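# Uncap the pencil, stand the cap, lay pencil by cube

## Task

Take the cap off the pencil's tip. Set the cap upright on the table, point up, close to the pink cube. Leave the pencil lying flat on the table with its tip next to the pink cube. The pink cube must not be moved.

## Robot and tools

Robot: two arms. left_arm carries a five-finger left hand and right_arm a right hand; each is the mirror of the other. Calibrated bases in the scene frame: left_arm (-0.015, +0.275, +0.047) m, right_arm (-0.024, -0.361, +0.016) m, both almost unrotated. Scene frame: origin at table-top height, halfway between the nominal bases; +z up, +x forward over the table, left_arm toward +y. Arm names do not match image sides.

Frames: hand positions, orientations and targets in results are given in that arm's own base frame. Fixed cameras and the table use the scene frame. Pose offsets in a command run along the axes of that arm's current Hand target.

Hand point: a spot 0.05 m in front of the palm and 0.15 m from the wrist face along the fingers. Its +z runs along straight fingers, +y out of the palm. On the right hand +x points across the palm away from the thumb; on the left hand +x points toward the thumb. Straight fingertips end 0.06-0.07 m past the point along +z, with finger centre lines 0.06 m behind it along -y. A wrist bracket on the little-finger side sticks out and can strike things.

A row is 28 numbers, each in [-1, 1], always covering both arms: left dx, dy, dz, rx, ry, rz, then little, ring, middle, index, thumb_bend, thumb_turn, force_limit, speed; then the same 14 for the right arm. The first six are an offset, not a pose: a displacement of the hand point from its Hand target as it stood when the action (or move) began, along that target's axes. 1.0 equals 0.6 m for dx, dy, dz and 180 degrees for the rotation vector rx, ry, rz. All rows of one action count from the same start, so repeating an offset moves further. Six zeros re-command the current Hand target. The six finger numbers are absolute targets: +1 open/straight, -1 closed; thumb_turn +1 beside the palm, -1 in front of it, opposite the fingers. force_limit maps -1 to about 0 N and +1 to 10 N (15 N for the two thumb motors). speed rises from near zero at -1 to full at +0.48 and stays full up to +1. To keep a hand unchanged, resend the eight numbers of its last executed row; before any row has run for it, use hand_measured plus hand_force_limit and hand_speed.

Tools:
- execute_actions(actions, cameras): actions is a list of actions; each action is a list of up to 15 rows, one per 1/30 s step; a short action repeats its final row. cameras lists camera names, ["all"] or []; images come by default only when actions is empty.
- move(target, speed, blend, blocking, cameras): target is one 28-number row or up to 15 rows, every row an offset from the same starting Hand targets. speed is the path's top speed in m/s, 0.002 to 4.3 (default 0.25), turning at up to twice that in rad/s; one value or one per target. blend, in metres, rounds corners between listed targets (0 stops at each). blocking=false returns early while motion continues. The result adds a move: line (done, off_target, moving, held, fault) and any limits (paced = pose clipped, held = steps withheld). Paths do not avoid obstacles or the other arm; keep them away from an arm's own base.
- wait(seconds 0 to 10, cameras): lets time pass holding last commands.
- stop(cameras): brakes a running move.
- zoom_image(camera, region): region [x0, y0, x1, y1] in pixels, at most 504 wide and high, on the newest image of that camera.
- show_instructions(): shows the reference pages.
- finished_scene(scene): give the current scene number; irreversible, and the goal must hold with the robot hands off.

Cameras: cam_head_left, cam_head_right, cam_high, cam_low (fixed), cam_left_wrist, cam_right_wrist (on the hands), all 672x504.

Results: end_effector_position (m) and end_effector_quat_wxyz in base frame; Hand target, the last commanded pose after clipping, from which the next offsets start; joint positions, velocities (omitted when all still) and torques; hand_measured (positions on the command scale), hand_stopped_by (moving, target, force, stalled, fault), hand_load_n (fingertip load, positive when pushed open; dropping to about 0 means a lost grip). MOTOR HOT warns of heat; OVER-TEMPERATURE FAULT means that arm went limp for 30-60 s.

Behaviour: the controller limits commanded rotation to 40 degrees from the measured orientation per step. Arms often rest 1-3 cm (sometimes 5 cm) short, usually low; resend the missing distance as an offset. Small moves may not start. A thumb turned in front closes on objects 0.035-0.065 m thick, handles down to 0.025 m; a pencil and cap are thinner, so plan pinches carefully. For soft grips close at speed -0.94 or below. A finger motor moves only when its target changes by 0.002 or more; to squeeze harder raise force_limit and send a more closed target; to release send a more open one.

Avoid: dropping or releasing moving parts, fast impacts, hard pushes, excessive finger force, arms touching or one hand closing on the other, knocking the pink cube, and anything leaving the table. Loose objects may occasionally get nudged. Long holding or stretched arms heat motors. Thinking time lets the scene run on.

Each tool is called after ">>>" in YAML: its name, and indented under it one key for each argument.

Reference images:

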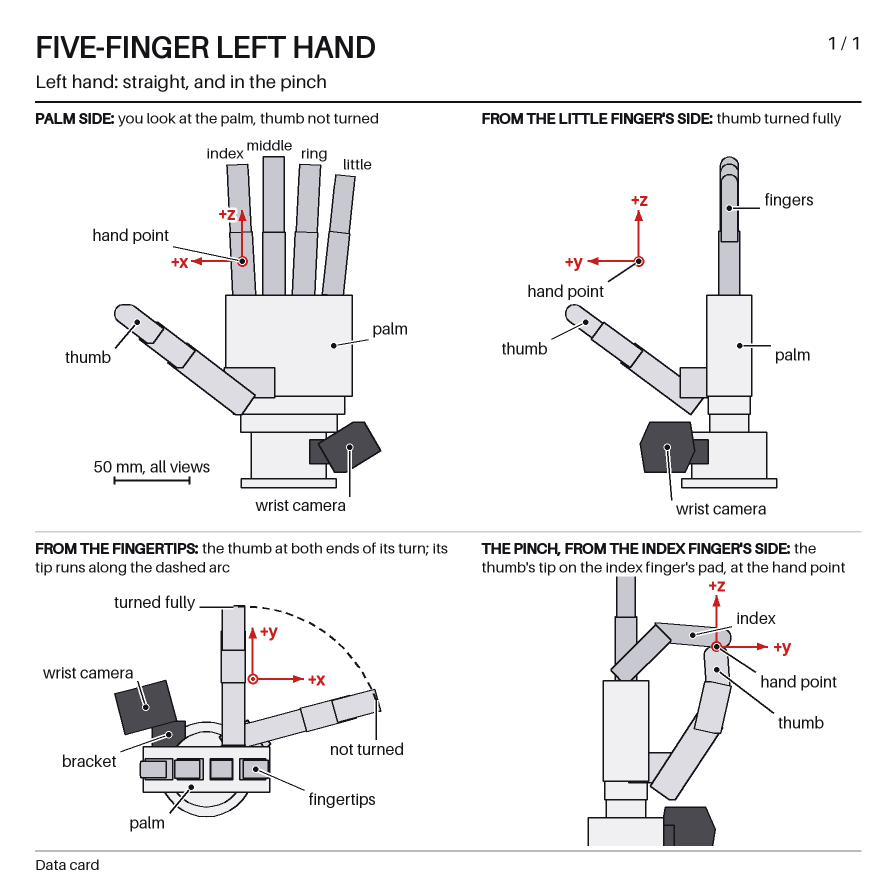

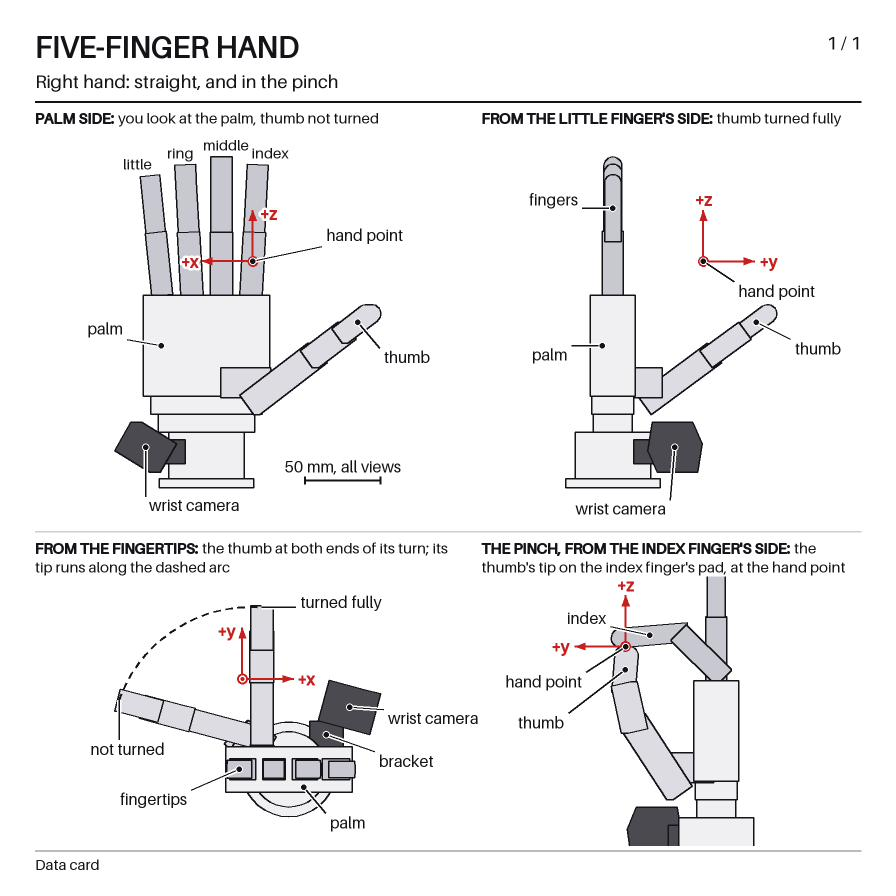

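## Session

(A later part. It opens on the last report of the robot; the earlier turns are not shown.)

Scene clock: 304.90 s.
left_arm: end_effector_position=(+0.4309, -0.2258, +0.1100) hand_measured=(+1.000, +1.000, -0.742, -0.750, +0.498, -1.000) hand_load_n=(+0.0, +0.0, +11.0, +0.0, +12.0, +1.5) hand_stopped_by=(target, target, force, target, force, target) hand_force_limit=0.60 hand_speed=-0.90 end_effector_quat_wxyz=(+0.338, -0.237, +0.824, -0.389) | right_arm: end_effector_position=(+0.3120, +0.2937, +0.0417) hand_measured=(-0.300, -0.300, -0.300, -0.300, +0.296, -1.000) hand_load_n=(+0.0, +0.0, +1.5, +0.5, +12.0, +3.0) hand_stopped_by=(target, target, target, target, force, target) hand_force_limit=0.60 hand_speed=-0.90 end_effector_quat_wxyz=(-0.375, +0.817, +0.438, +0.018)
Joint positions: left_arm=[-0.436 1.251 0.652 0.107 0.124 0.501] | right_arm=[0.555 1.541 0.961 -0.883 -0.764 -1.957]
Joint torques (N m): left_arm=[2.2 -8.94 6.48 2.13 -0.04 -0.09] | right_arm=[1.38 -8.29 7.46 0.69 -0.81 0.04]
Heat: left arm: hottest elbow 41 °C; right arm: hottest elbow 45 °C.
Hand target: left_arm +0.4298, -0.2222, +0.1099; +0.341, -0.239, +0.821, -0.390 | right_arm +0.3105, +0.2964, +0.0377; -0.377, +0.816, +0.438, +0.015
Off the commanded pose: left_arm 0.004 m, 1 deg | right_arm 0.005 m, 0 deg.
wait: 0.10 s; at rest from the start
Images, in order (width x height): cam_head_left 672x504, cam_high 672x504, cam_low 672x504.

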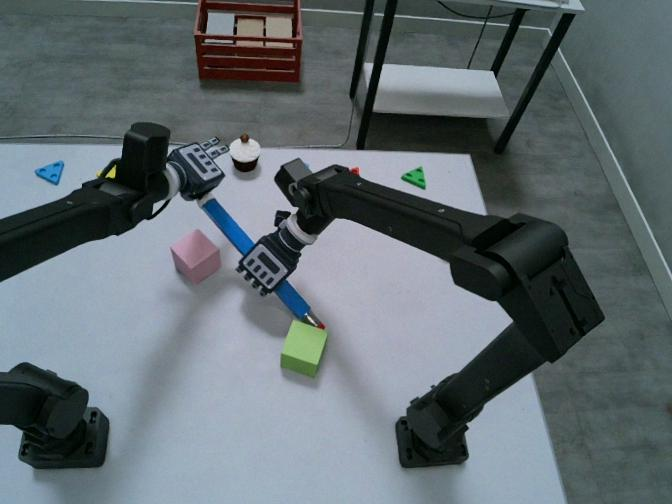

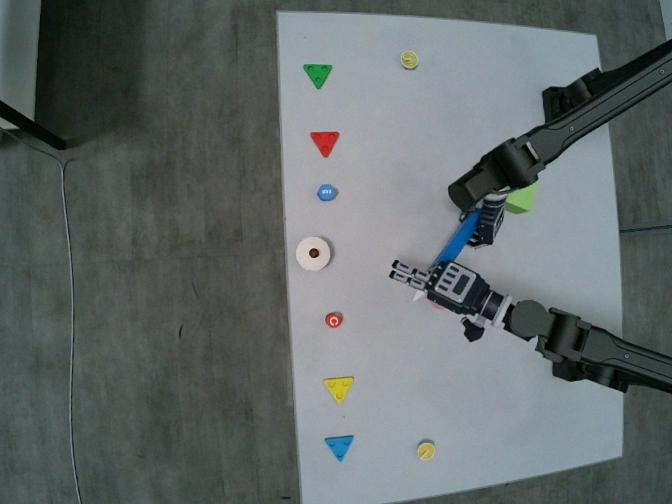

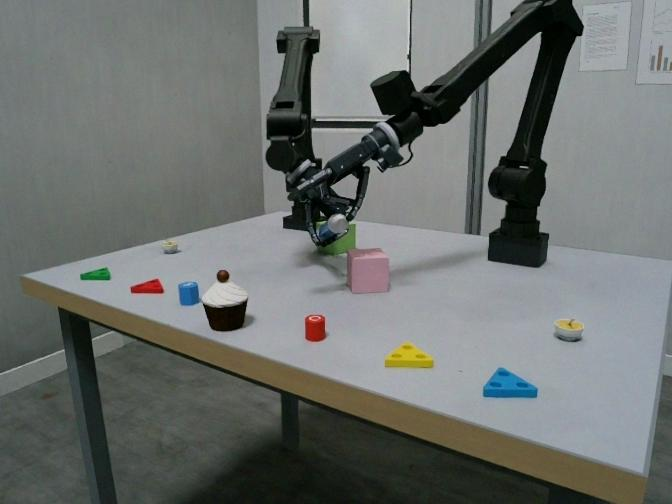

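>>> execute_actions:
  actions:
    - [[0,0,0,0,0,0,1,1,-0.1,-0.1,0.85,-1,0.6,-0.6,0,0,0,0,0,0,-0.3,-0.3,-0.3,-0.3,-0.5,-1,0.6,-0.9]]

>>> wait:
  seconds: 0.5
  cameras: ["cam_right_wrist","cam_left_wrist"]

Scene clock: 308.53 s.
left_arm: end_effector_position=(+0.4309, -0.2258, +0.1100) hand_measured=(+1.000, +1.000, -0.100, -0.100, +0.850, -1.000) hand_load_n=(+0.0, +0.0, +0.0, +0.0, +0.0, +0.5) hand_stopped_by=(target, target, target, target, target, target) hand_force_limit=0.60 hand_speed=-0.60 end_effector_quat_wxyz=(+0.338, -0.237, +0.824, -0.389) | right_arm: end_effector_position=(+0.3120, +0.2935, +0.0416) hand_measured=(-0.300, -0.300, -0.300, -0.300, +0.296, -1.000) hand_load_n=(+0.0, +0.5, +1.5, +0.5, +12.0, +2.5) hand_stopped_by=(target, target, target, target, force, target) hand_force_limit=0.60 hand_speed=-0.90 end_effector_quat_wxyz=(-0.375, +0.817, +0.437, +0.018)
Joint positions: left_arm=[-0.436 1.251 0.652 0.107 0.124 0.501] | right_arm=[0.555 1.541 0.961 -0.883 -0.763 -1.956]
Joint torques (N m): left_arm=[2.2 -9 6.46 2.15 -0.04 -0.09] | right_arm=[1.26 -8.18 7.42 0.64 -0.83 0.01]
Heat: left arm: hottest elbow 41 °C; right arm: hottest elbow 44 °C.
Hand target: left_arm +0.4298, -0.2222, +0.1099; +0.341, -0.239, +0.821, -0.390 | right_arm +0.3105, +0.2963, +0.0377; -0.377, +0.816, +0.438, +0.015
Off the commanded pose: left_arm 0.004 m, 1 deg | right_arm 0.005 m, 0 deg.

Scene clock: 309.03 s.
left_arm: end_effector_position=(+0.4309, -0.2258, +0.1100) hand_measured=(+1.000, +1.000, -0.100, -0.100, +0.850, -1.000) hand_load_n=(+0.0, +0.0, +0.0, -0.5, -0.5, +0.0) hand_stopped_by=(target, target, target, target, target, target) hand_force_limit=0.60 hand_speed=-0.60 end_effector_quat_wxyz=(+0.338, -0.237, +0.824, -0.389) | right_arm: end_effector_position=(+0.3120, +0.2935, +0.0416) hand_measured=(-0.300, -0.300, -0.300, -0.300, +0.296, -1.000) hand_load_n=(+0.0, +0.5, +1.5, +0.5, +12.0, +2.5) hand_stopped_by=(target, target, target, target, force, target) hand_force_limit=0.60 hand_speed=-0.90 end_effector_quat_wxyz=(-0.375, +0.817, +0.437, +0.018)
Joint positions: left_arm=[-0.436 1.251 0.652 0.107 0.124 0.501] | right_arm=[0.555 1.541 0.961 -0.883 -0.763 -1.956]
Joint torques (N m): left_arm=[2.26 -8.94 6.46 2.14 -0.04 -0.09] | right_arm=[1.2 -8.12 7.38 0.57 -0.8 -0.01]
Heat: left arm: hottest elbow 41 °C; right arm: hottest elbow 44 °C.
Hand target: left_arm +0.4298, -0.2222, +0.1099; +0.341, -0.239, +0.821, -0.390 | right_arm +0.3105, +0.2963, +0.0377; -0.377, +0.816, +0.438, +0.015
Off the commanded pose: left_arm 0.004 m, 1 deg | right_arm 0.005 m, 0 deg.
wait: 0.50 s; at rest by 0.17 s
camera_calibration:
cam_left_wrist: T_world_to_cam=[[-0.0253117, -0.75098, 0.65984, -0.2269], [-0.959445, -0.167125, -0.227014, 0.401069], [0.280758, -0.638826, -0.716294, -0.0703852], [0, 0, 0, 1]] pos_world=[0.398821, -0.148333, 0.19035]
cam_right_wrist: T_world_to_cam=[[0.888563, -0.148214, -0.434152, -0.221859], [-0.169144, -0.985543, -0.00972938, 0.334047], [-0.426434, 0.0820795, -0.900787, 0.261832], [0, 0, 0, 1]] pos_world=[0.365292, 0.274844, 0.142785]
Images, in order (width x height): cam_left_wrist 672x504, cam_right_wrist 672x504.

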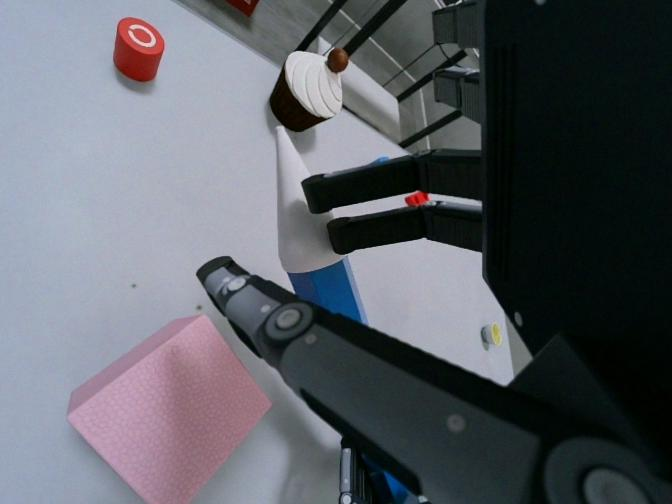

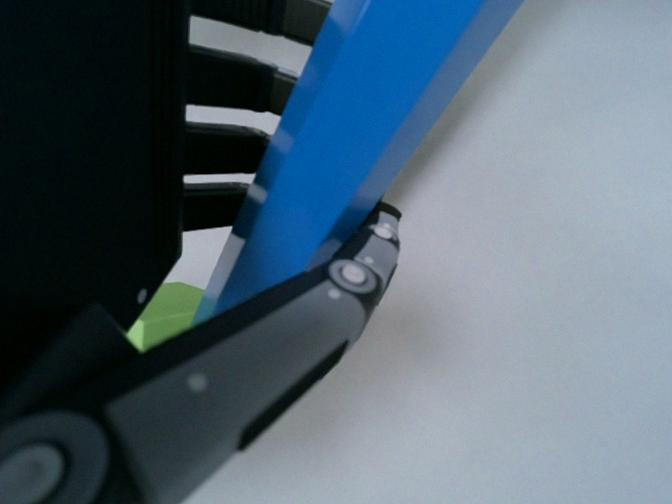

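>>> zoom_image:
  camera: "cam_left_wrist"
  region: [240, 100, 400, 340]

>>> wait:
  seconds: 0.1
  cameras: ["cam_low","cam_head_left","cam_head_right"]

>>> zoom_image:
  camera: "cam_low"
  region: [250, 150, 430, 300]

>>> zoom_image:
  camera: "cam_head_left"
  region: [130, 120, 350, 380]

Scaled by 2.100 from the camera's 672x504 image, which has a finer 960x720 frame.

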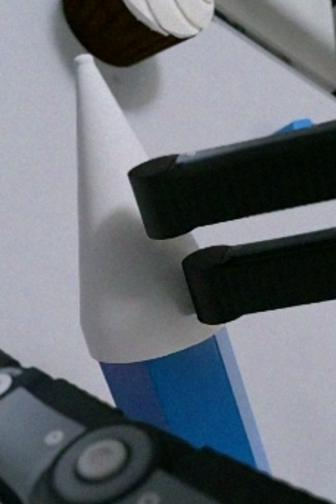

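Scene clock: 310.77 s.
left_arm: end_effector_position=(+0.4309, -0.2258, +0.1100) hand_measured=(+1.000, +1.000, -0.100, -0.100, +0.850, -1.000) hand_load_n=(+0.0, +0.0, +0.0, +0.0, +0.0, +0.0) hand_stopped_by=(target, target, target, target, target, target) hand_force_limit=0.60 hand_speed=-0.60 end_effector_quat_wxyz=(+0.338, -0.237, +0.824, -0.389) | right_arm: end_effector_position=(+0.3120, +0.2935, +0.0416) hand_measured=(-0.300, -0.300, -0.300, -0.300, +0.296, -1.000) hand_load_n=(+0.0, +0.5, +1.5, +0.5, +12.0, +2.5) hand_stopped_by=(target, target, target, target, force, target) hand_force_limit=0.60 hand_speed=-0.90 end_effector_quat_wxyz=(-0.375, +0.817, +0.437, +0.018)
Joint positions: left_arm=[-0.436 1.251 0.652 0.107 0.124 0.501] | right_arm=[0.555 1.541 0.961 -0.883 -0.763 -1.956]
Joint torques (N m): left_arm=[2.2 -8.94 6.46 2.15 -0.04 -0.09] | right_arm=[1.61 -8.12 7.51 0.73 -0.83 0.02]
Heat: left arm: hottest elbow 41 °C; right arm: hottest elbow 44 °C.
Hand target: left_arm +0.4298, -0.2222, +0.1099; +0.341, -0.239, +0.821, -0.390 | right_arm +0.3105, +0.2963, +0.0377; -0.377, +0.816, +0.438, +0.015
Off the commanded pose: left_arm 0.004 m, 1 deg | right_arm 0.005 m, 0 deg.
wait: 0.10 s; at rest from the start
Images, in order (width x height): cam_head_left 672x504, cam_head_right 672x504, cam_low 672x504.

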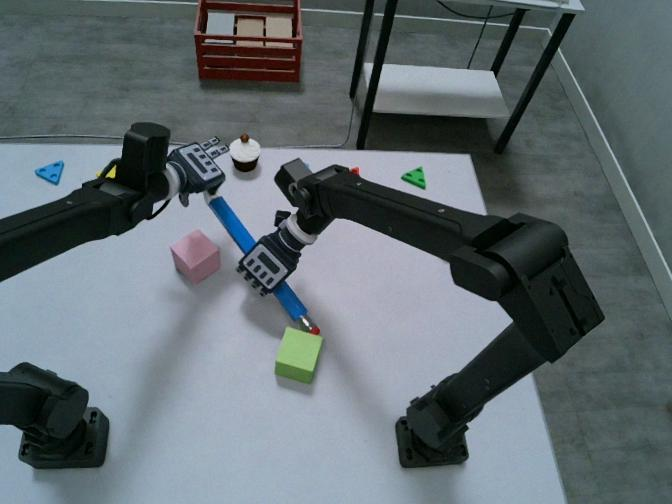

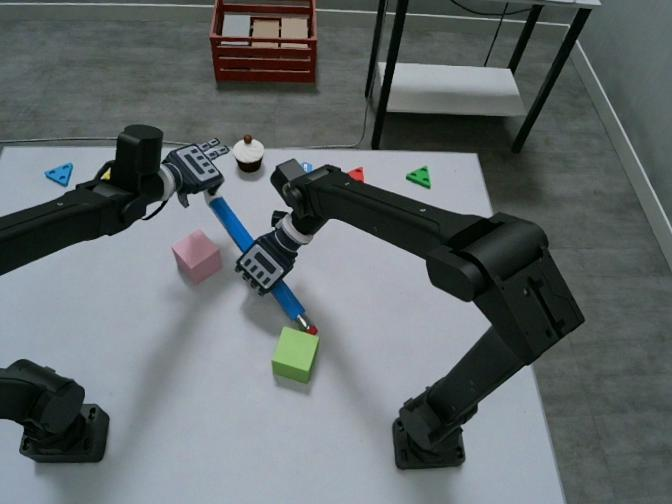

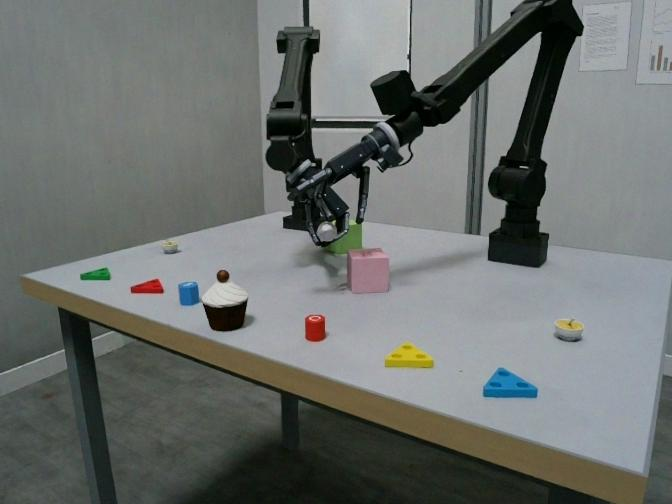

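Scaled by 2.800 from the camera's 672x504 image, which has a finer 960x720 frame.

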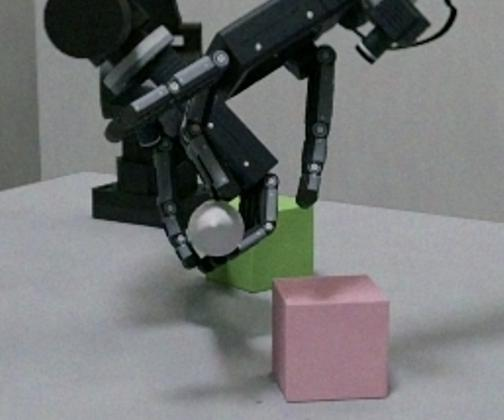

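Scaled by 1.938 from the camera's 672x504 image, which has a finer 960x720 frame.

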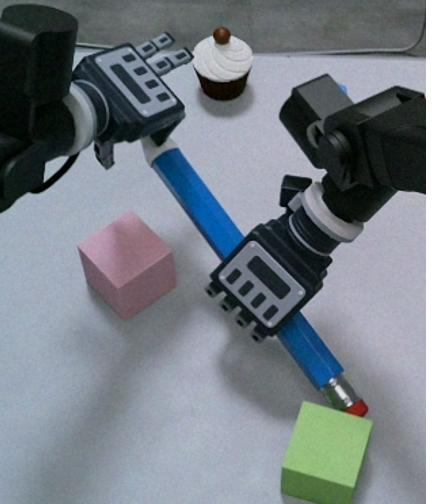

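>>> move:
  target: [0.019,0.0168,0.0052,0.0078,0.0459,-0.0042,1,1,-0.1,-0.1,1.0,-1,0.6,-0.6,0,0,0,0,0,0,-0.3,-0.3,-0.3,-0.3,-0.5,-1,0.6,-0.9]
  speed: 0.1
  cameras: ["cam_left_wrist","cam_right_wrist"]

>>> zoom_image:
  camera: "cam_left_wrist"
  region: [220, 80, 400, 340]

Scene clock: 325.87 s.
left_arm: end_effector_position=(+0.4215, -0.2305, +0.1036) hand_measured=(+1.000, +1.000, -0.100, -0.100, +1.000, -1.000) hand_load_n=(+0.0, +0.0, +0.0, +0.0, +0.0, +0.0) hand_stopped_by=(target, target, target, target, target, target) hand_force_limit=0.60 hand_speed=-0.60 end_effector_quat_wxyz=(+0.285, -0.209, +0.833, -0.426) | right_arm: end_effector_position=(+0.3120, +0.2935, +0.0416) hand_measured=(-0.300, -0.300, -0.300, -0.300, +0.296, -1.000) hand_load_n=(+0.5, +1.5, +1.5, +0.0, +12.0, +2.5) hand_stopped_by=(target, target, target, target, force, target) hand_force_limit=0.60 hand_speed=-0.90 end_effector_quat_wxyz=(-0.375, +0.817, +0.437, +0.018)
Joint positions: left_arm=[-0.381 1.267 0.652 0.095 0.311 0.517] | right_arm=[0.555 1.541 0.961 -0.883 -0.763 -1.956]
Joint torques (N m): left_arm=[2.73 -7.3 7.42 1.36 0.15 0] | right_arm=[0.91 -8.53 7.51 0.7 -0.81 -0.06]
Heat: left arm: hottest elbow 40 °C; right arm: hottest elbow 44 °C.
Hand target: left_arm +0.4234, -0.2253, +0.0961; +0.281, -0.211, +0.837, -0.418 | right_arm +0.3105, +0.2963, +0.0377; -0.377, +0.816, +0.438, +0.015
Off the commanded pose: left_arm 0.009 m, 1 deg | right_arm 0.005 m, 0 deg.
move: done
camera_calibration:
cam_left_wrist: T_world_to_cam=[[-0.0730437, -0.703642, 0.70679, -0.20022], [-0.983634, -0.0662137, -0.167573, 0.417126], [0.164711, -0.707463, -0.687289, -0.0453466], [0, 0, 0, 1]] pos_world=[0.403143, -0.145344, 0.180246]
cam_right_wrist: T_world_to_cam=[[0.888563, -0.148214, -0.434152, -0.221859], [-0.169144, -0.985543, -0.00972938, 0.334047], [-0.426434, 0.0820795, -0.900787, 0.261832], [0, 0, 0, 1]] pos_world=[0.365292, 0.274844, 0.142785]
Images, in order (width x height): cam_left_wrist 672x504, cam_right_wrist 672x504.

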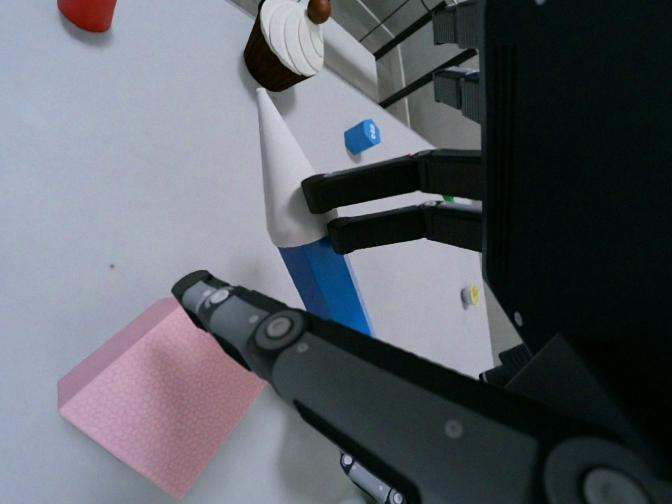

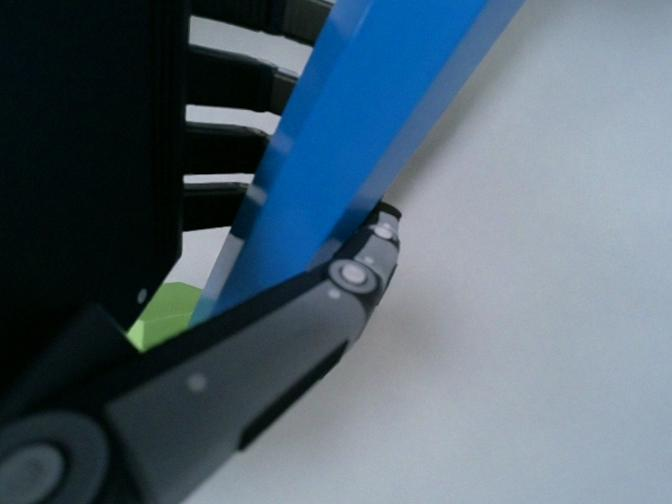

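Scaled by 1.938 from the camera's 672x504 image, which has a finer 960x720 frame.

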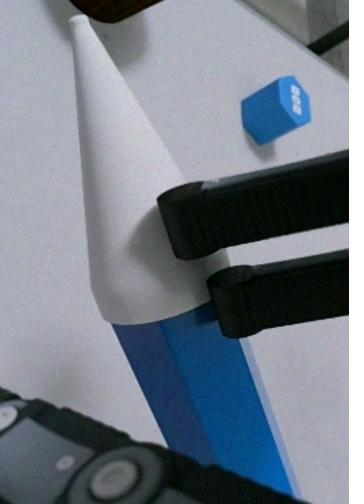

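>>> move:
  target: [-0.0138,0.0055,0.0515,0,0,0,1,1,-0.1,-0.1,0.95,-1,0.6,-0.6,0,0,0,0,0,0,-0.3,-0.3,-0.3,-0.3,-0.5,-1,0.6,-0.9]
  speed: 0.08
  cameras: ["cam_left_wrist","cam_low"]

>>> zoom_image:
  camera: "cam_left_wrist"
  region: [200, 80, 400, 360]

Scene clock: 330.80 s.
left_arm: end_effector_position=(+0.4222, -0.2305, +0.0600) hand_measured=(+1.000, +1.000, -0.100, -0.100, +0.950, -1.000) hand_load_n=(+0.0, +0.0, +0.0, -0.5, +0.0, +0.5) hand_stopped_by=(target, target, target, target, target, target) hand_force_limit=0.60 hand_speed=-0.60 end_effector_quat_wxyz=(+0.258, -0.219, +0.849, -0.406) | right_arm: end_effector_position=(+0.3118, +0.2934, +0.0412) hand_measured=(-0.300, -0.300, -0.300, -0.300, +0.296, -1.000) hand_load_n=(+0.0, +1.0, +1.5, +0.0, +12.0, +3.0) hand_stopped_by=(target, target, target, target, force, target) hand_force_limit=0.60 hand_speed=-0.90 end_effector_quat_wxyz=(-0.375, +0.818, +0.437, +0.017)
Joint positions: left_arm=[-0.381 1.375 0.652 0.124 0.311 0.519] | right_arm=[0.555 1.542 0.961 -0.883 -0.763 -1.954]
Joint torques (N m): left_arm=[2.43 -8.47 10.37 2.33 0.09 0.01] | right_arm=[1.44 -8.59 7.54 0.65 -0.82 -0.04]
Heat: left arm: hottest elbow 40 °C; right arm: hottest elbow 43 °C.
Hand target: left_arm +0.4493, -0.2365, +0.0806; +0.281, -0.211, +0.837, -0.418 | right_arm +0.3105, +0.2963, +0.0378; -0.377, +0.816, +0.438, +0.015
Off the commanded pose: left_arm 0.035 m, 3 deg | right_arm 0.005 m, 0 deg.
move: off_target (left_arm)
camera_calibration:
cam_left_wrist: T_world_to_cam=[[-0.0241355, -0.724843, 0.688491, -0.193785], [-0.993144, -0.0614122, -0.0994699, 0.411583], [0.114382, -0.686171, -0.718391, -0.0473594], [0, 0, 0, 1]] pos_world=[0.409501, -0.147684, 0.140337]
Images, in order (width x height): cam_low 672x504, cam_left_wrist 672x504.

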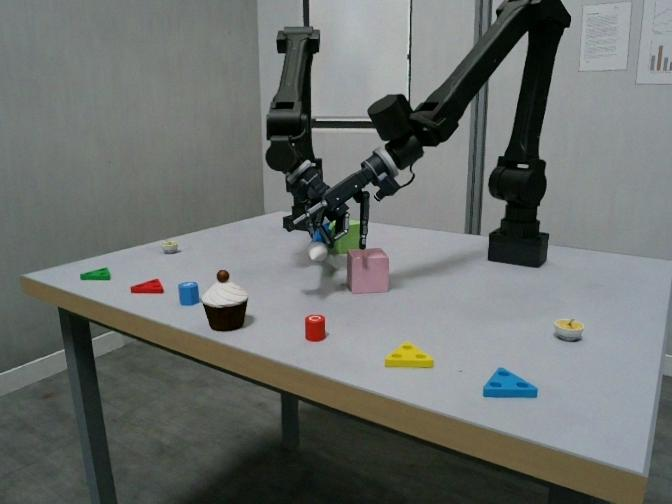

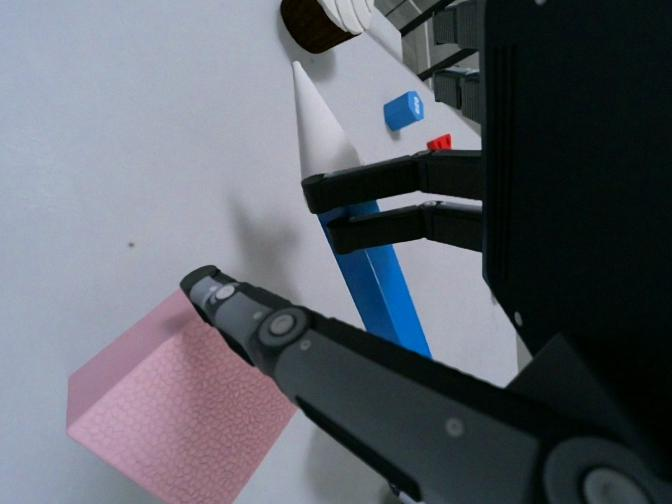

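Scaled by 1.800 from the camera's 672x504 image, which has a finer 960x720 frame.

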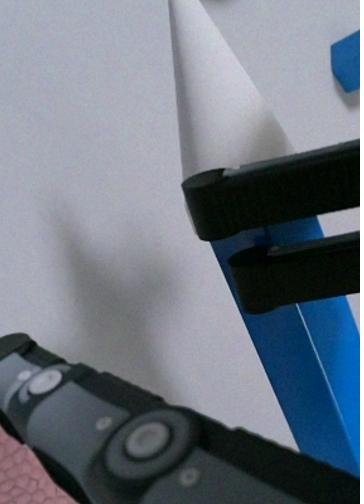

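>>> move:
  target: [-0.0097,-0.0273,-0.0164,0,0,0,1,1,-0.1,-0.1,0.95,-1,0.6,-0.6,0,0,0,0,0,0,-0.3,-0.3,-0.3,-0.3,-0.5,-1,0.6,-0.9]
  speed: 0.15
  cameras: ["cam_left_wrist"]

Scene clock: 333.47 s.
left_arm: end_effector_position=(+0.4279, -0.2328, +0.0752) hand_measured=(+1.000, +1.000, -0.100, -0.100, +0.950, -1.000) hand_load_n=(+0.0, +0.0, +0.0, +0.0, +0.0, +0.0) hand_stopped_by=(target, target, target, target, target, target) hand_force_limit=0.60 hand_speed=-0.60 end_effector_quat_wxyz=(+0.261, -0.218, +0.847, -0.408) | right_arm: end_effector_position=(+0.3118, +0.2934, +0.0412) hand_measured=(-0.300, -0.300, -0.300, -0.300, +0.296, -1.000) hand_load_n=(+0.0, +1.0, +1.5, +0.0, +12.0, +2.5) hand_stopped_by=(target, target, target, target, force, target) hand_force_limit=0.60 hand_speed=-0.90 end_effector_quat_wxyz=(-0.375, +0.818, +0.436, +0.017)
Joint positions: left_arm=[-0.381 1.356 0.681 0.084 0.311 0.519] | right_arm=[0.555 1.542 0.961 -0.883 -0.763 -1.954]
Joint torques (N m): left_arm=[2.43 -9.93 10.43 1.35 0.07 0] | right_arm=[1.14 -8.41 7.43 0.57 -0.84 -0.06]
Heat: left arm: hottest elbow 41 °C; right arm: hottest elbow 43 °C.
Hand target: left_arm +0.4492, -0.2366, +0.1005; +0.281, -0.211, +0.838, -0.418 | right_arm +0.3105, +0.2963, +0.0378; -0.377, +0.816, +0.438, +0.015
Off the commanded pose: left_arm 0.033 m, 3 deg | right_arm 0.005 m, 0 deg.
move: off_target (left_arm)
camera_calibration:
cam_left_wrist: T_world_to_cam=[[-0.0290226, -0.722931, 0.69031, -0.203424], [-0.992418, -0.0616783, -0.106317, 0.418738], [0.119437, -0.688162, -0.71566, -0.0414959], [0, 0, 0, 1]] pos_world=[0.414616, -0.14979, 0.155248]
Images, in order (width x height): cam_left_wrist 672x504.

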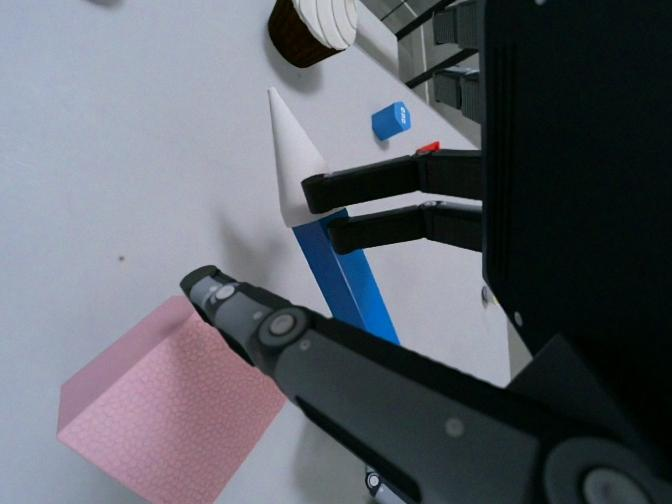

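>>> move:
  target: [-0.0142,-0.028,0.006,0,0,0,1,1,-0.1,-0.1,0.95,-1,0.6,-0.6,0,0,0,0,0,0,-0.3,-0.3,-0.3,-0.3,-0.5,-1,0.6,-0.9]
  speed: 0.15
  cameras: ["cam_left_wrist"]

Scene clock: 335.70 s.
left_arm: end_effector_position=(+0.4401, -0.2372, +0.0915) hand_measured=(+1.000, +1.000, -0.100, -0.100, +0.950, -1.000) hand_load_n=(+0.0, +0.0, -0.5, +0.0, +0.0, +0.0) hand_stopped_by=(target, target, target, target, target, target) hand_force_limit=0.60 hand_speed=-0.60 end_effector_quat_wxyz=(+0.264, -0.218, +0.846, -0.409) | right_arm: end_effector_position=(+0.3118, +0.2934, +0.0412) hand_measured=(-0.300, -0.300, -0.300, -0.300, +0.296, -1.000) hand_load_n=(+0.0, +1.0, +1.5, +0.0, +12.0, +2.5) hand_stopped_by=(target, target, target, target, force, target) hand_force_limit=0.60 hand_speed=-0.90 end_effector_quat_wxyz=(-0.375, +0.818, +0.436, +0.017)
Joint positions: left_arm=[-0.381 1.356 0.731 0.04 0.308 0.519] | right_arm=[0.555 1.542 0.961 -0.883 -0.763 -1.954]
Joint torques (N m): left_arm=[2.02 -9.7 10.78 1.06 0 -0.03] | right_arm=[1.38 -7.77 7.66 0.65 -0.84 -0.01]
Heat: left arm: hottest elbow 41 °C; right arm: hottest elbow 43 °C.
Hand target: left_arm +0.4601, -0.2431, +0.1152; +0.281, -0.211, +0.837, -0.418 | right_arm +0.3105, +0.2963, +0.0378; -0.377, +0.816, +0.438, +0.015
Off the commanded pose: left_arm 0.031 m, 3 deg | right_arm 0.005 m, 0 deg.
move: off_target (left_arm)
camera_calibration:
cam_left_wrist: T_world_to_cam=[[-0.0318767, -0.722203, 0.690946, -0.216096], [-0.991631, -0.063679, -0.112308, 0.432093], [0.125108, -0.688744, -0.714129, -0.0370821], [0, 0, 0, 1]] pos_world=[0.426228, -0.15409, 0.171357]
Images, in order (width x height): cam_left_wrist 672x504.

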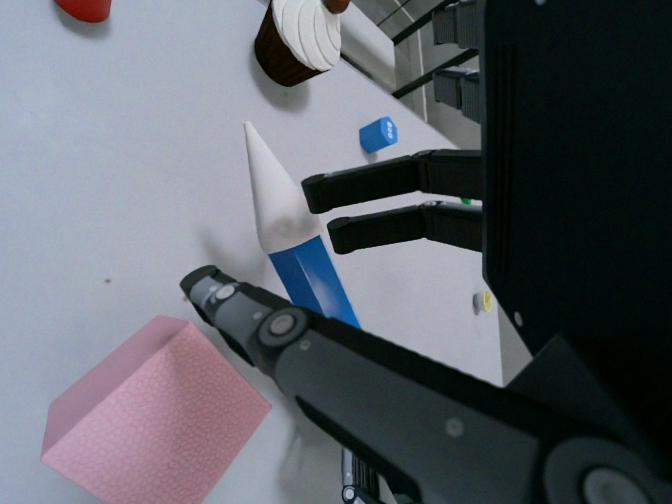

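>>> zoom_image:
  camera: "cam_left_wrist"
  region: [220, 100, 380, 300]

Scaled by 2.520 from the camera's 672x504 image, which has a finer 960x720 frame.

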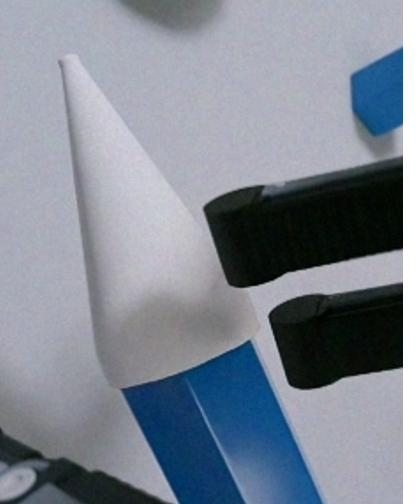

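>>> wait:
  seconds: 0.05
  cameras: ["cam_head_left","cam_low","cam_right_wrist"]

>>> zoom_image:
  camera: "cam_head_left"
  region: [130, 120, 350, 380]

>>> zoom_image:
  camera: "cam_low"
  region: [250, 150, 430, 300]

Scene clock: 339.37 s.
left_arm: end_effector_position=(+0.4401, -0.2372, +0.0915) hand_measured=(+1.000, +1.000, -0.100, -0.100, +0.950, -1.000) hand_load_n=(+0.0, +0.0, +0.0, +0.0, +0.0, +0.0) hand_stopped_by=(target, target, target, target, target, target) hand_force_limit=0.60 hand_speed=-0.60 end_effector_quat_wxyz=(+0.264, -0.218, +0.846, -0.409) | right_arm: end_effector_position=(+0.3118, +0.2934, +0.0412) hand_measured=(-0.300, -0.300, -0.300, -0.300, +0.296, -1.000) hand_load_n=(+0.0, +1.5, +1.5, +0.0, +12.0, +2.5) hand_stopped_by=(target, target, target, target, force, target) hand_force_limit=0.60 hand_speed=-0.90 end_effector_quat_wxyz=(-0.375, +0.818, +0.436, +0.017)
Joint positions: left_arm=[-0.381 1.356 0.731 0.039 0.308 0.519] | right_arm=[0.555 1.542 0.961 -0.883 -0.763 -1.954]
Joint torques (N m): left_arm=[2.08 -9.76 10.8 1.42 -0.01 -0.03] | right_arm=[1.44 -8.29 7.38 0.53 -0.83 -0.02]
Heat: left arm: hottest elbow 42 °C; right arm: hottest elbow 43 °C.
Hand target: left_arm +0.4600, -0.2431, +0.1151; +0.281, -0.211, +0.837, -0.418 | right_arm +0.3105, +0.2963, +0.0378; -0.377, +0.816, +0.438, +0.015
Off the commanded pose: left_arm 0.031 m, 3 deg | right_arm 0.005 m, 0 deg.
wait: 0.07 s; at rest from the start
camera_calibration:
cam_right_wrist: T_world_to_cam=[[0.887257, -0.150217, -0.43613, -0.220828], [-0.170788, -0.985275, -0.00808898, 0.334233], [-0.428492, 0.0816628, -0.899847, 0.26203], [0, 0, 0, 1]] pos_world=[0.365292, 0.274741, 0.142181]
Images, in order (width x height): cam_head_left 672x504, cam_low 672x504, cam_right_wrist 672x504.

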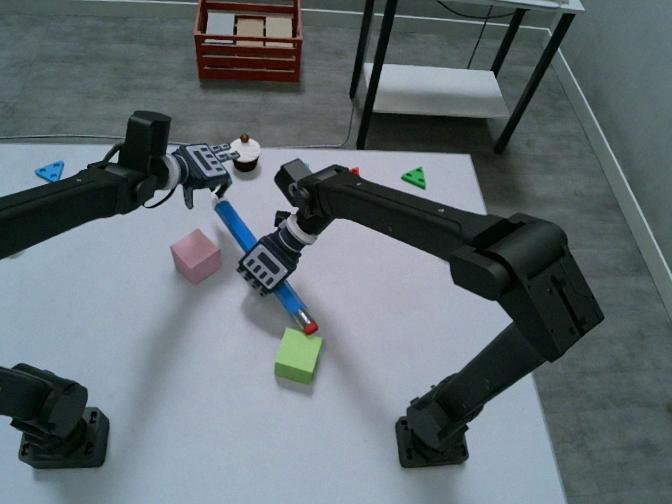

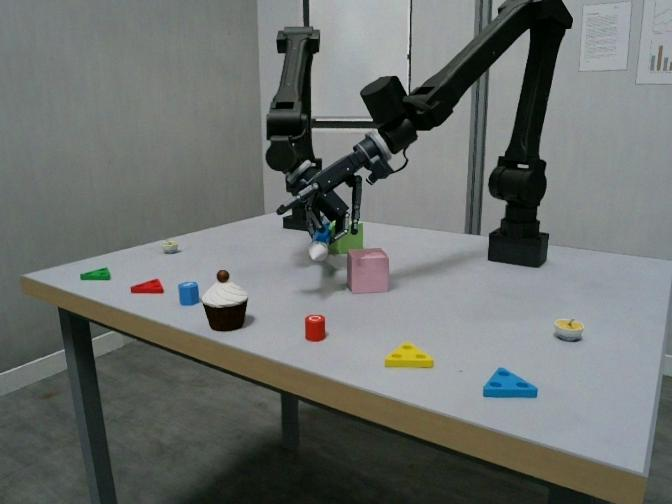

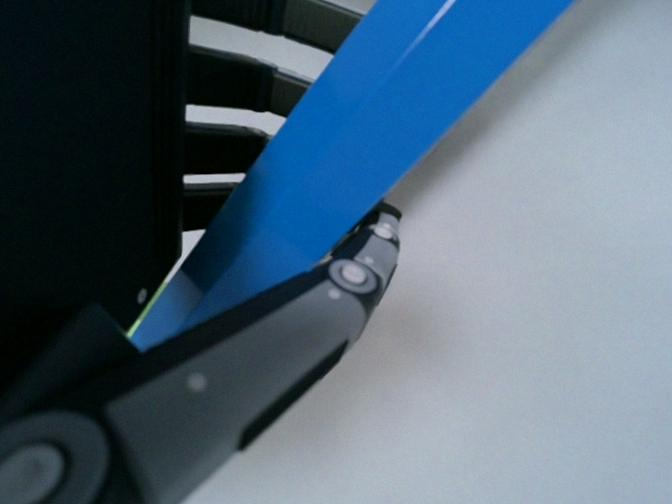

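Scaled by 1.938 from the camera's 672x504 image, which has a finer 960x720 frame.

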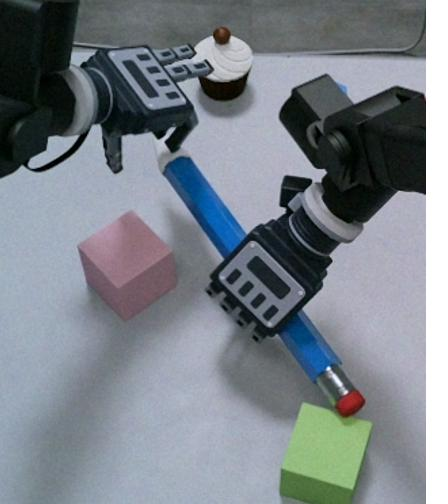

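Scaled by 2.800 from the camera's 672x504 image, which has a finer 960x720 frame.

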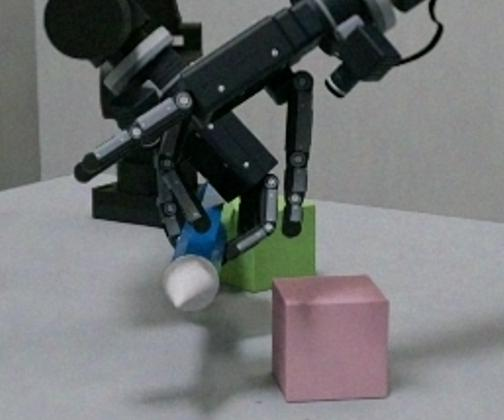

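>>> move:
  target: [0.0229,0.0401,0.0212,-0.0171,0.0285,-0.0088,1,1,0.2,0.2,1.0,-1,0.6,-0.6,0,0,0,0,0,0,-0.3,-0.3,-0.3,-0.3,-0.5,-1,0.6,-0.9]
  speed: 0.1
  cameras: ["cam_left_wrist"]

>>> zoom_image:
  camera: "cam_left_wrist"
  region: [200, 80, 380, 300]

Scene clock: 351.50 s.
left_arm: end_effector_position=(+0.4334, -0.2427, +0.0700) hand_measured=(+1.000, +1.000, +0.200, +0.200, +1.000, -1.000) hand_load_n=(+0.0, +0.0, +0.0, +0.0, +0.0, +0.0) hand_stopped_by=(target, target, target, target, target, target) hand_force_limit=0.60 hand_speed=-0.60 end_effector_quat_wxyz=(+0.218, -0.216, +0.862, -0.403) | right_arm: end_effector_position=(+0.3118, +0.2934, +0.0412) hand_measured=(-0.300, -0.300, -0.300, -0.300, +0.296, -1.000) hand_load_n=(+0.0, +1.5, +1.5, +0.0, +12.0, +2.5) hand_stopped_by=(target, target, target, target, force, target) hand_force_limit=0.60 hand_speed=-0.90 end_effector_quat_wxyz=(-0.375, +0.818, +0.436, +0.017)
Joint positions: left_arm=[-0.377 1.414 0.759 -0.014 0.364 0.525] | right_arm=[0.555 1.542 0.961 -0.883 -0.763 -1.954]
Joint torques (N m): left_arm=[2.73 -9.17 10.54 1.35 0.23 0.07] | right_arm=[1.44 -8.53 7.5 0.65 -0.84 -0.04]
Heat: left arm: hottest elbow 43 °C; right arm: hottest elbow 43 °C.
Hand target: left_arm +0.4551, -0.2450, +0.0851; +0.232, -0.211, +0.857, -0.408 | right_arm +0.3105, +0.2963, +0.0378; -0.377, +0.816, +0.438, +0.015
Off the commanded pose: left_arm 0.027 m, 2 deg | right_arm 0.005 m, 0 deg.
move: off_target (left_arm)
camera_calibration:
cam_left_wrist: T_world_to_cam=[[-0.00335448, -0.724287, 0.68949, -0.218251], [-0.99947, -0.0199019, -0.0257688, 0.430532], [0.0323862, -0.689211, -0.723837, -0.0147058], [0, 0, 0, 1]] pos_world=[0.430048, -0.159644, 0.150932]
Images, in order (width x height): cam_left_wrist 672x504.

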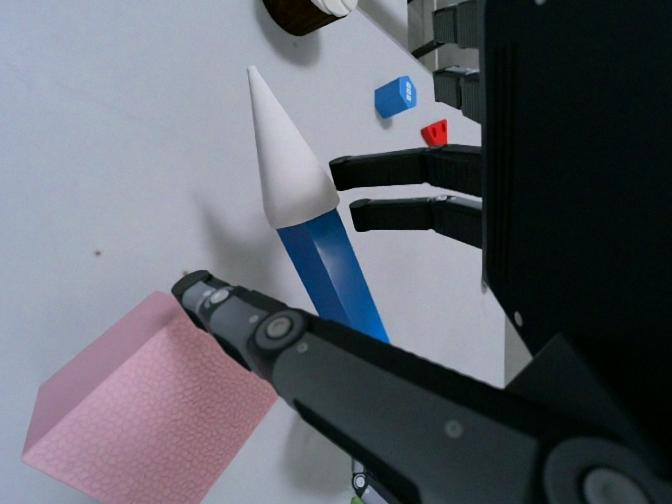

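Scaled by 2.291 from the camera's 672x504 image, which has a finer 960x720 frame.

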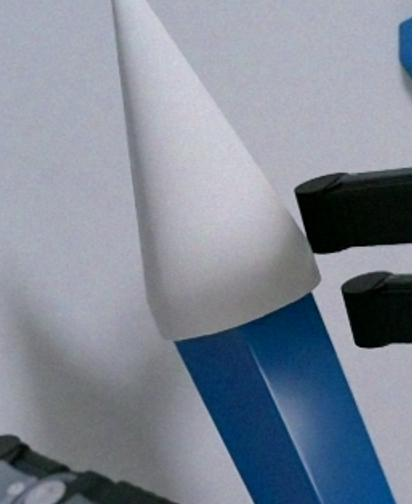

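>>> move:
  target: [-0.0235,0.0032,0.0558,0,0,0,1,1,0.1,0.1,0.95,-1,0.6,-0.6,0,0,0,0,0,0,-0.3,-0.3,-0.3,-0.3,-0.5,-1,0.6,-0.9]
  speed: 0.1
  cameras: ["cam_left_wrist"]

>>> zoom_image:
  camera: "cam_left_wrist"
  region: [200, 80, 400, 340]

Scene clock: 356.40 s.
left_arm: end_effector_position=(+0.4585, -0.2521, +0.0522) hand_measured=(+1.000, +1.000, +0.100, +0.100, +0.950, -1.000) hand_load_n=(+0.0, +0.0, +0.0, +0.5, +0.0, +0.0) hand_stopped_by=(target, target, target, target, target, target) hand_force_limit=0.60 hand_speed=-0.60 end_effector_quat_wxyz=(+0.211, -0.219, +0.865, -0.398) | right_arm: end_effector_position=(+0.3118, +0.2935, +0.0412) hand_measured=(-0.300, -0.300, -0.300, -0.300, +0.296, -1.000) hand_load_n=(+0.5, +1.5, +1.5, +0.0, +12.0, +2.5) hand_stopped_by=(target, target, target, target, force, target) hand_force_limit=0.60 hand_speed=-0.90 end_effector_quat_wxyz=(-0.375, +0.818, +0.436, +0.017)
Joint positions: left_arm=[-0.375 1.52 0.825 0.005 0.366 0.526] | right_arm=[0.555 1.542 0.961 -0.883 -0.764 -1.954]
Joint torques (N m): left_arm=[2.61 -10.34 10.24 2.18 0.18 0.04] | right_arm=[1.49 -7.94 7.53 0.57 -0.82 -0.02]
Heat: left arm: hottest elbow 44 °C; right arm: hottest elbow 42 °C.
Hand target: left_arm +0.4851, -0.2564, +0.0680; +0.232, -0.211, +0.857, -0.409 | right_arm +0.3105, +0.2964, +0.0378; -0.377, +0.816, +0.438, +0.015
Off the commanded pose: left_arm 0.031 m, 3 deg | right_arm 0.005 m, 0 deg.
move: off_target (left_arm)
camera_calibration:
cam_left_wrist: T_world_to_cam=[[0.00893567, -0.729104, 0.684344, -0.219188], [-0.999789, -0.0191734, -0.00737288, 0.454347], [0.0184968, -0.684134, -0.729122, -0.0269392], [0, 0, 0, 1]] pos_world=[0.456708, -0.169529, 0.133708]
Images, in order (width x height): cam_left_wrist 672x504.

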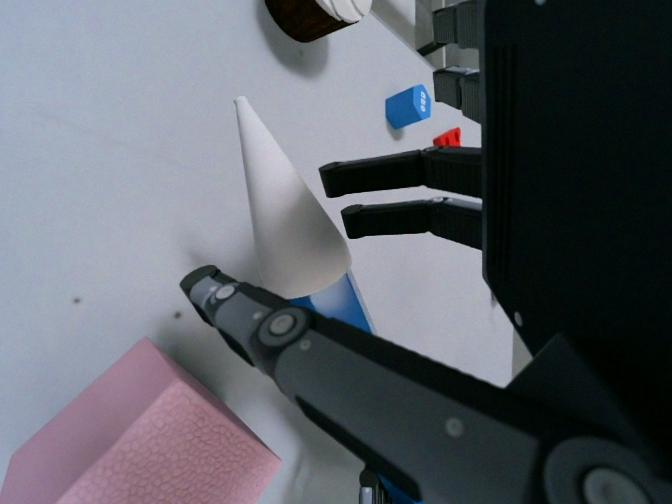

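Scaled by 1.938 from the camera's 672x504 image, which has a finer 960x720 frame.

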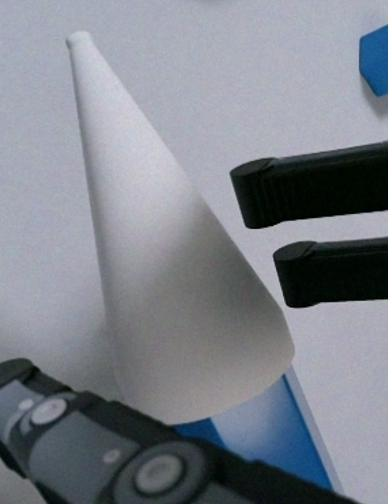

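>>> execute_actions:
  actions:
    - [[0,0,0,0,0,0,1,1,-0.1,-0.1,0.85,-1,-0.5,-0.7,0,0,0,0,0,0,-0.3,-0.3,-0.3,-0.3,-0.5,-1,0.6,-0.9]]

>>> execute_actions:
  actions:
    - [[0,0,0,0,0,0,1,1,-0.5,-0.5,0.3,-1,-0.5,-0.8,0,0,0,0,0,0,-0.3,-0.3,-0.3,-0.3,-0.5,-1,0.6,-0.9]]
  cameras: ["cam_left_wrist"]

Scene clock: 359.77 s.
left_arm: end_effector_position=(+0.4585, -0.2521, +0.0522) hand_measured=(+1.000, +1.000, -0.100, -0.100, +0.850, -1.000) hand_load_n=(+0.0, +0.0, +0.0, +0.0, +0.0, +0.0) hand_stopped_by=(target, target, target, target, target, target) hand_force_limit=-0.50 hand_speed=-0.70 end_effector_quat_wxyz=(+0.211, -0.219, +0.865, -0.398) | right_arm: end_effector_position=(+0.3118, +0.2935, +0.0412) hand_measured=(-0.300, -0.300, -0.300, -0.300, +0.296, -1.000) hand_load_n=(+0.0, +1.5, +1.5, +0.0, +12.0, +2.5) hand_stopped_by=(target, target, target, target, force, target) hand_force_limit=0.60 hand_speed=-0.90 end_effector_quat_wxyz=(-0.375, +0.818, +0.436, +0.017)
Joint positions: left_arm=[-0.375 1.52 0.825 0.005 0.366 0.526] | right_arm=[0.555 1.542 0.961 -0.883 -0.764 -1.954]
Joint torques (N m): left_arm=[2.67 -10.34 10.3 2.17 0.19 0.04] | right_arm=[1.14 -8.76 7.42 0.76 -0.81 -0.01]
Heat: left arm: hottest elbow 44 °C; right arm: hottest elbow 42 °C.
Hand target: left_arm +0.4851, -0.2564, +0.0680; +0.232, -0.211, +0.857, -0.409 | right_arm +0.3105, +0.2964, +0.0378; -0.377, +0.816, +0.438, +0.015
Off the commanded pose: left_arm 0.031 m, 3 deg | right_arm 0.005 m, 0 deg.

Scene clock: 360.47 s.
left_arm: end_effector_position=(+0.4596, -0.2526, +0.0532) hand_measured=(+1.000, +1.000, -0.208, -0.226, +0.798, -1.000) hand_load_n=(+0.0, +0.0, +1.0, +8.5, +8.5, +0.5) hand_stopped_by=(target, target, force, force, force, target) hand_force_limit=-0.50 hand_speed=-0.80 end_effector_quat_wxyz=(+0.212, -0.218, +0.865, -0.399) | right_arm: end_effector_position=(+0.3116, +0.2936, +0.0412) hand_measured=(-0.300, -0.300, -0.300, -0.300, +0.296, -1.000) hand_load_n=(+1.0, +1.0, +1.0, +0.0, +12.0, +2.5) hand_stopped_by=(target, target, target, target, force, target) hand_force_limit=0.60 hand_speed=-0.90 end_effector_quat_wxyz=(-0.375, +0.818, +0.436, +0.017)
Joint positions: left_arm=[-0.375 1.52 0.827 0.007 0.366 0.526] | right_arm=[0.555 1.542 0.961 -0.883 -0.764 -1.954]
Joint torques (N m): left_arm=[2.61 -10.29 10.22 2.1 0.17 0.03] | right_arm=[1.44 -8.7 7.39 0.64 -0.76 -0.02]
Heat: left arm: hottest elbow 44 °C; right arm: hottest elbow 42 °C.
Hand target: left_arm +0.4852, -0.2564, +0.0681; +0.232, -0.211, +0.857, -0.409 | right_arm +0.3104, +0.2964, +0.0378; -0.377, +0.816, +0.438, +0.015
Off the commanded pose: left_arm 0.030 m, 3 deg | right_arm 0.005 m, 0 deg.
camera_calibration:
cam_left_wrist: T_world_to_cam=[[0.0060129, -0.728076, 0.68547, -0.218817], [-0.999766, -0.0186153, -0.0110024, 0.455828], [0.0207708, -0.685244, -0.728018, -0.0278778], [0, 0, 0, 1]] pos_world=[0.457616, -0.169933, 0.134712]
Images, in order (width x height): cam_left_wrist 672x504.

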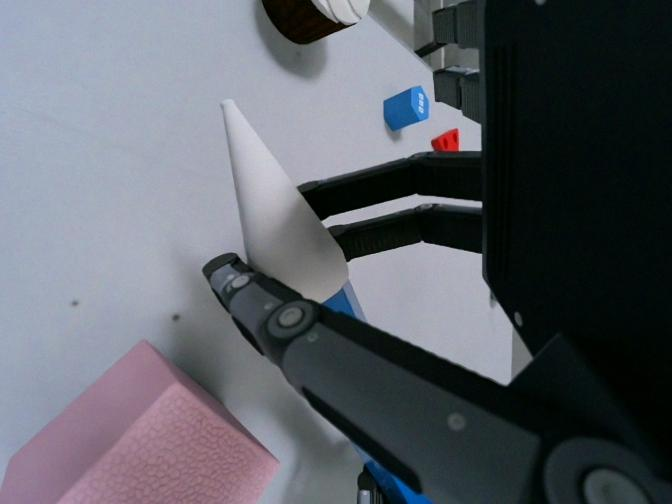

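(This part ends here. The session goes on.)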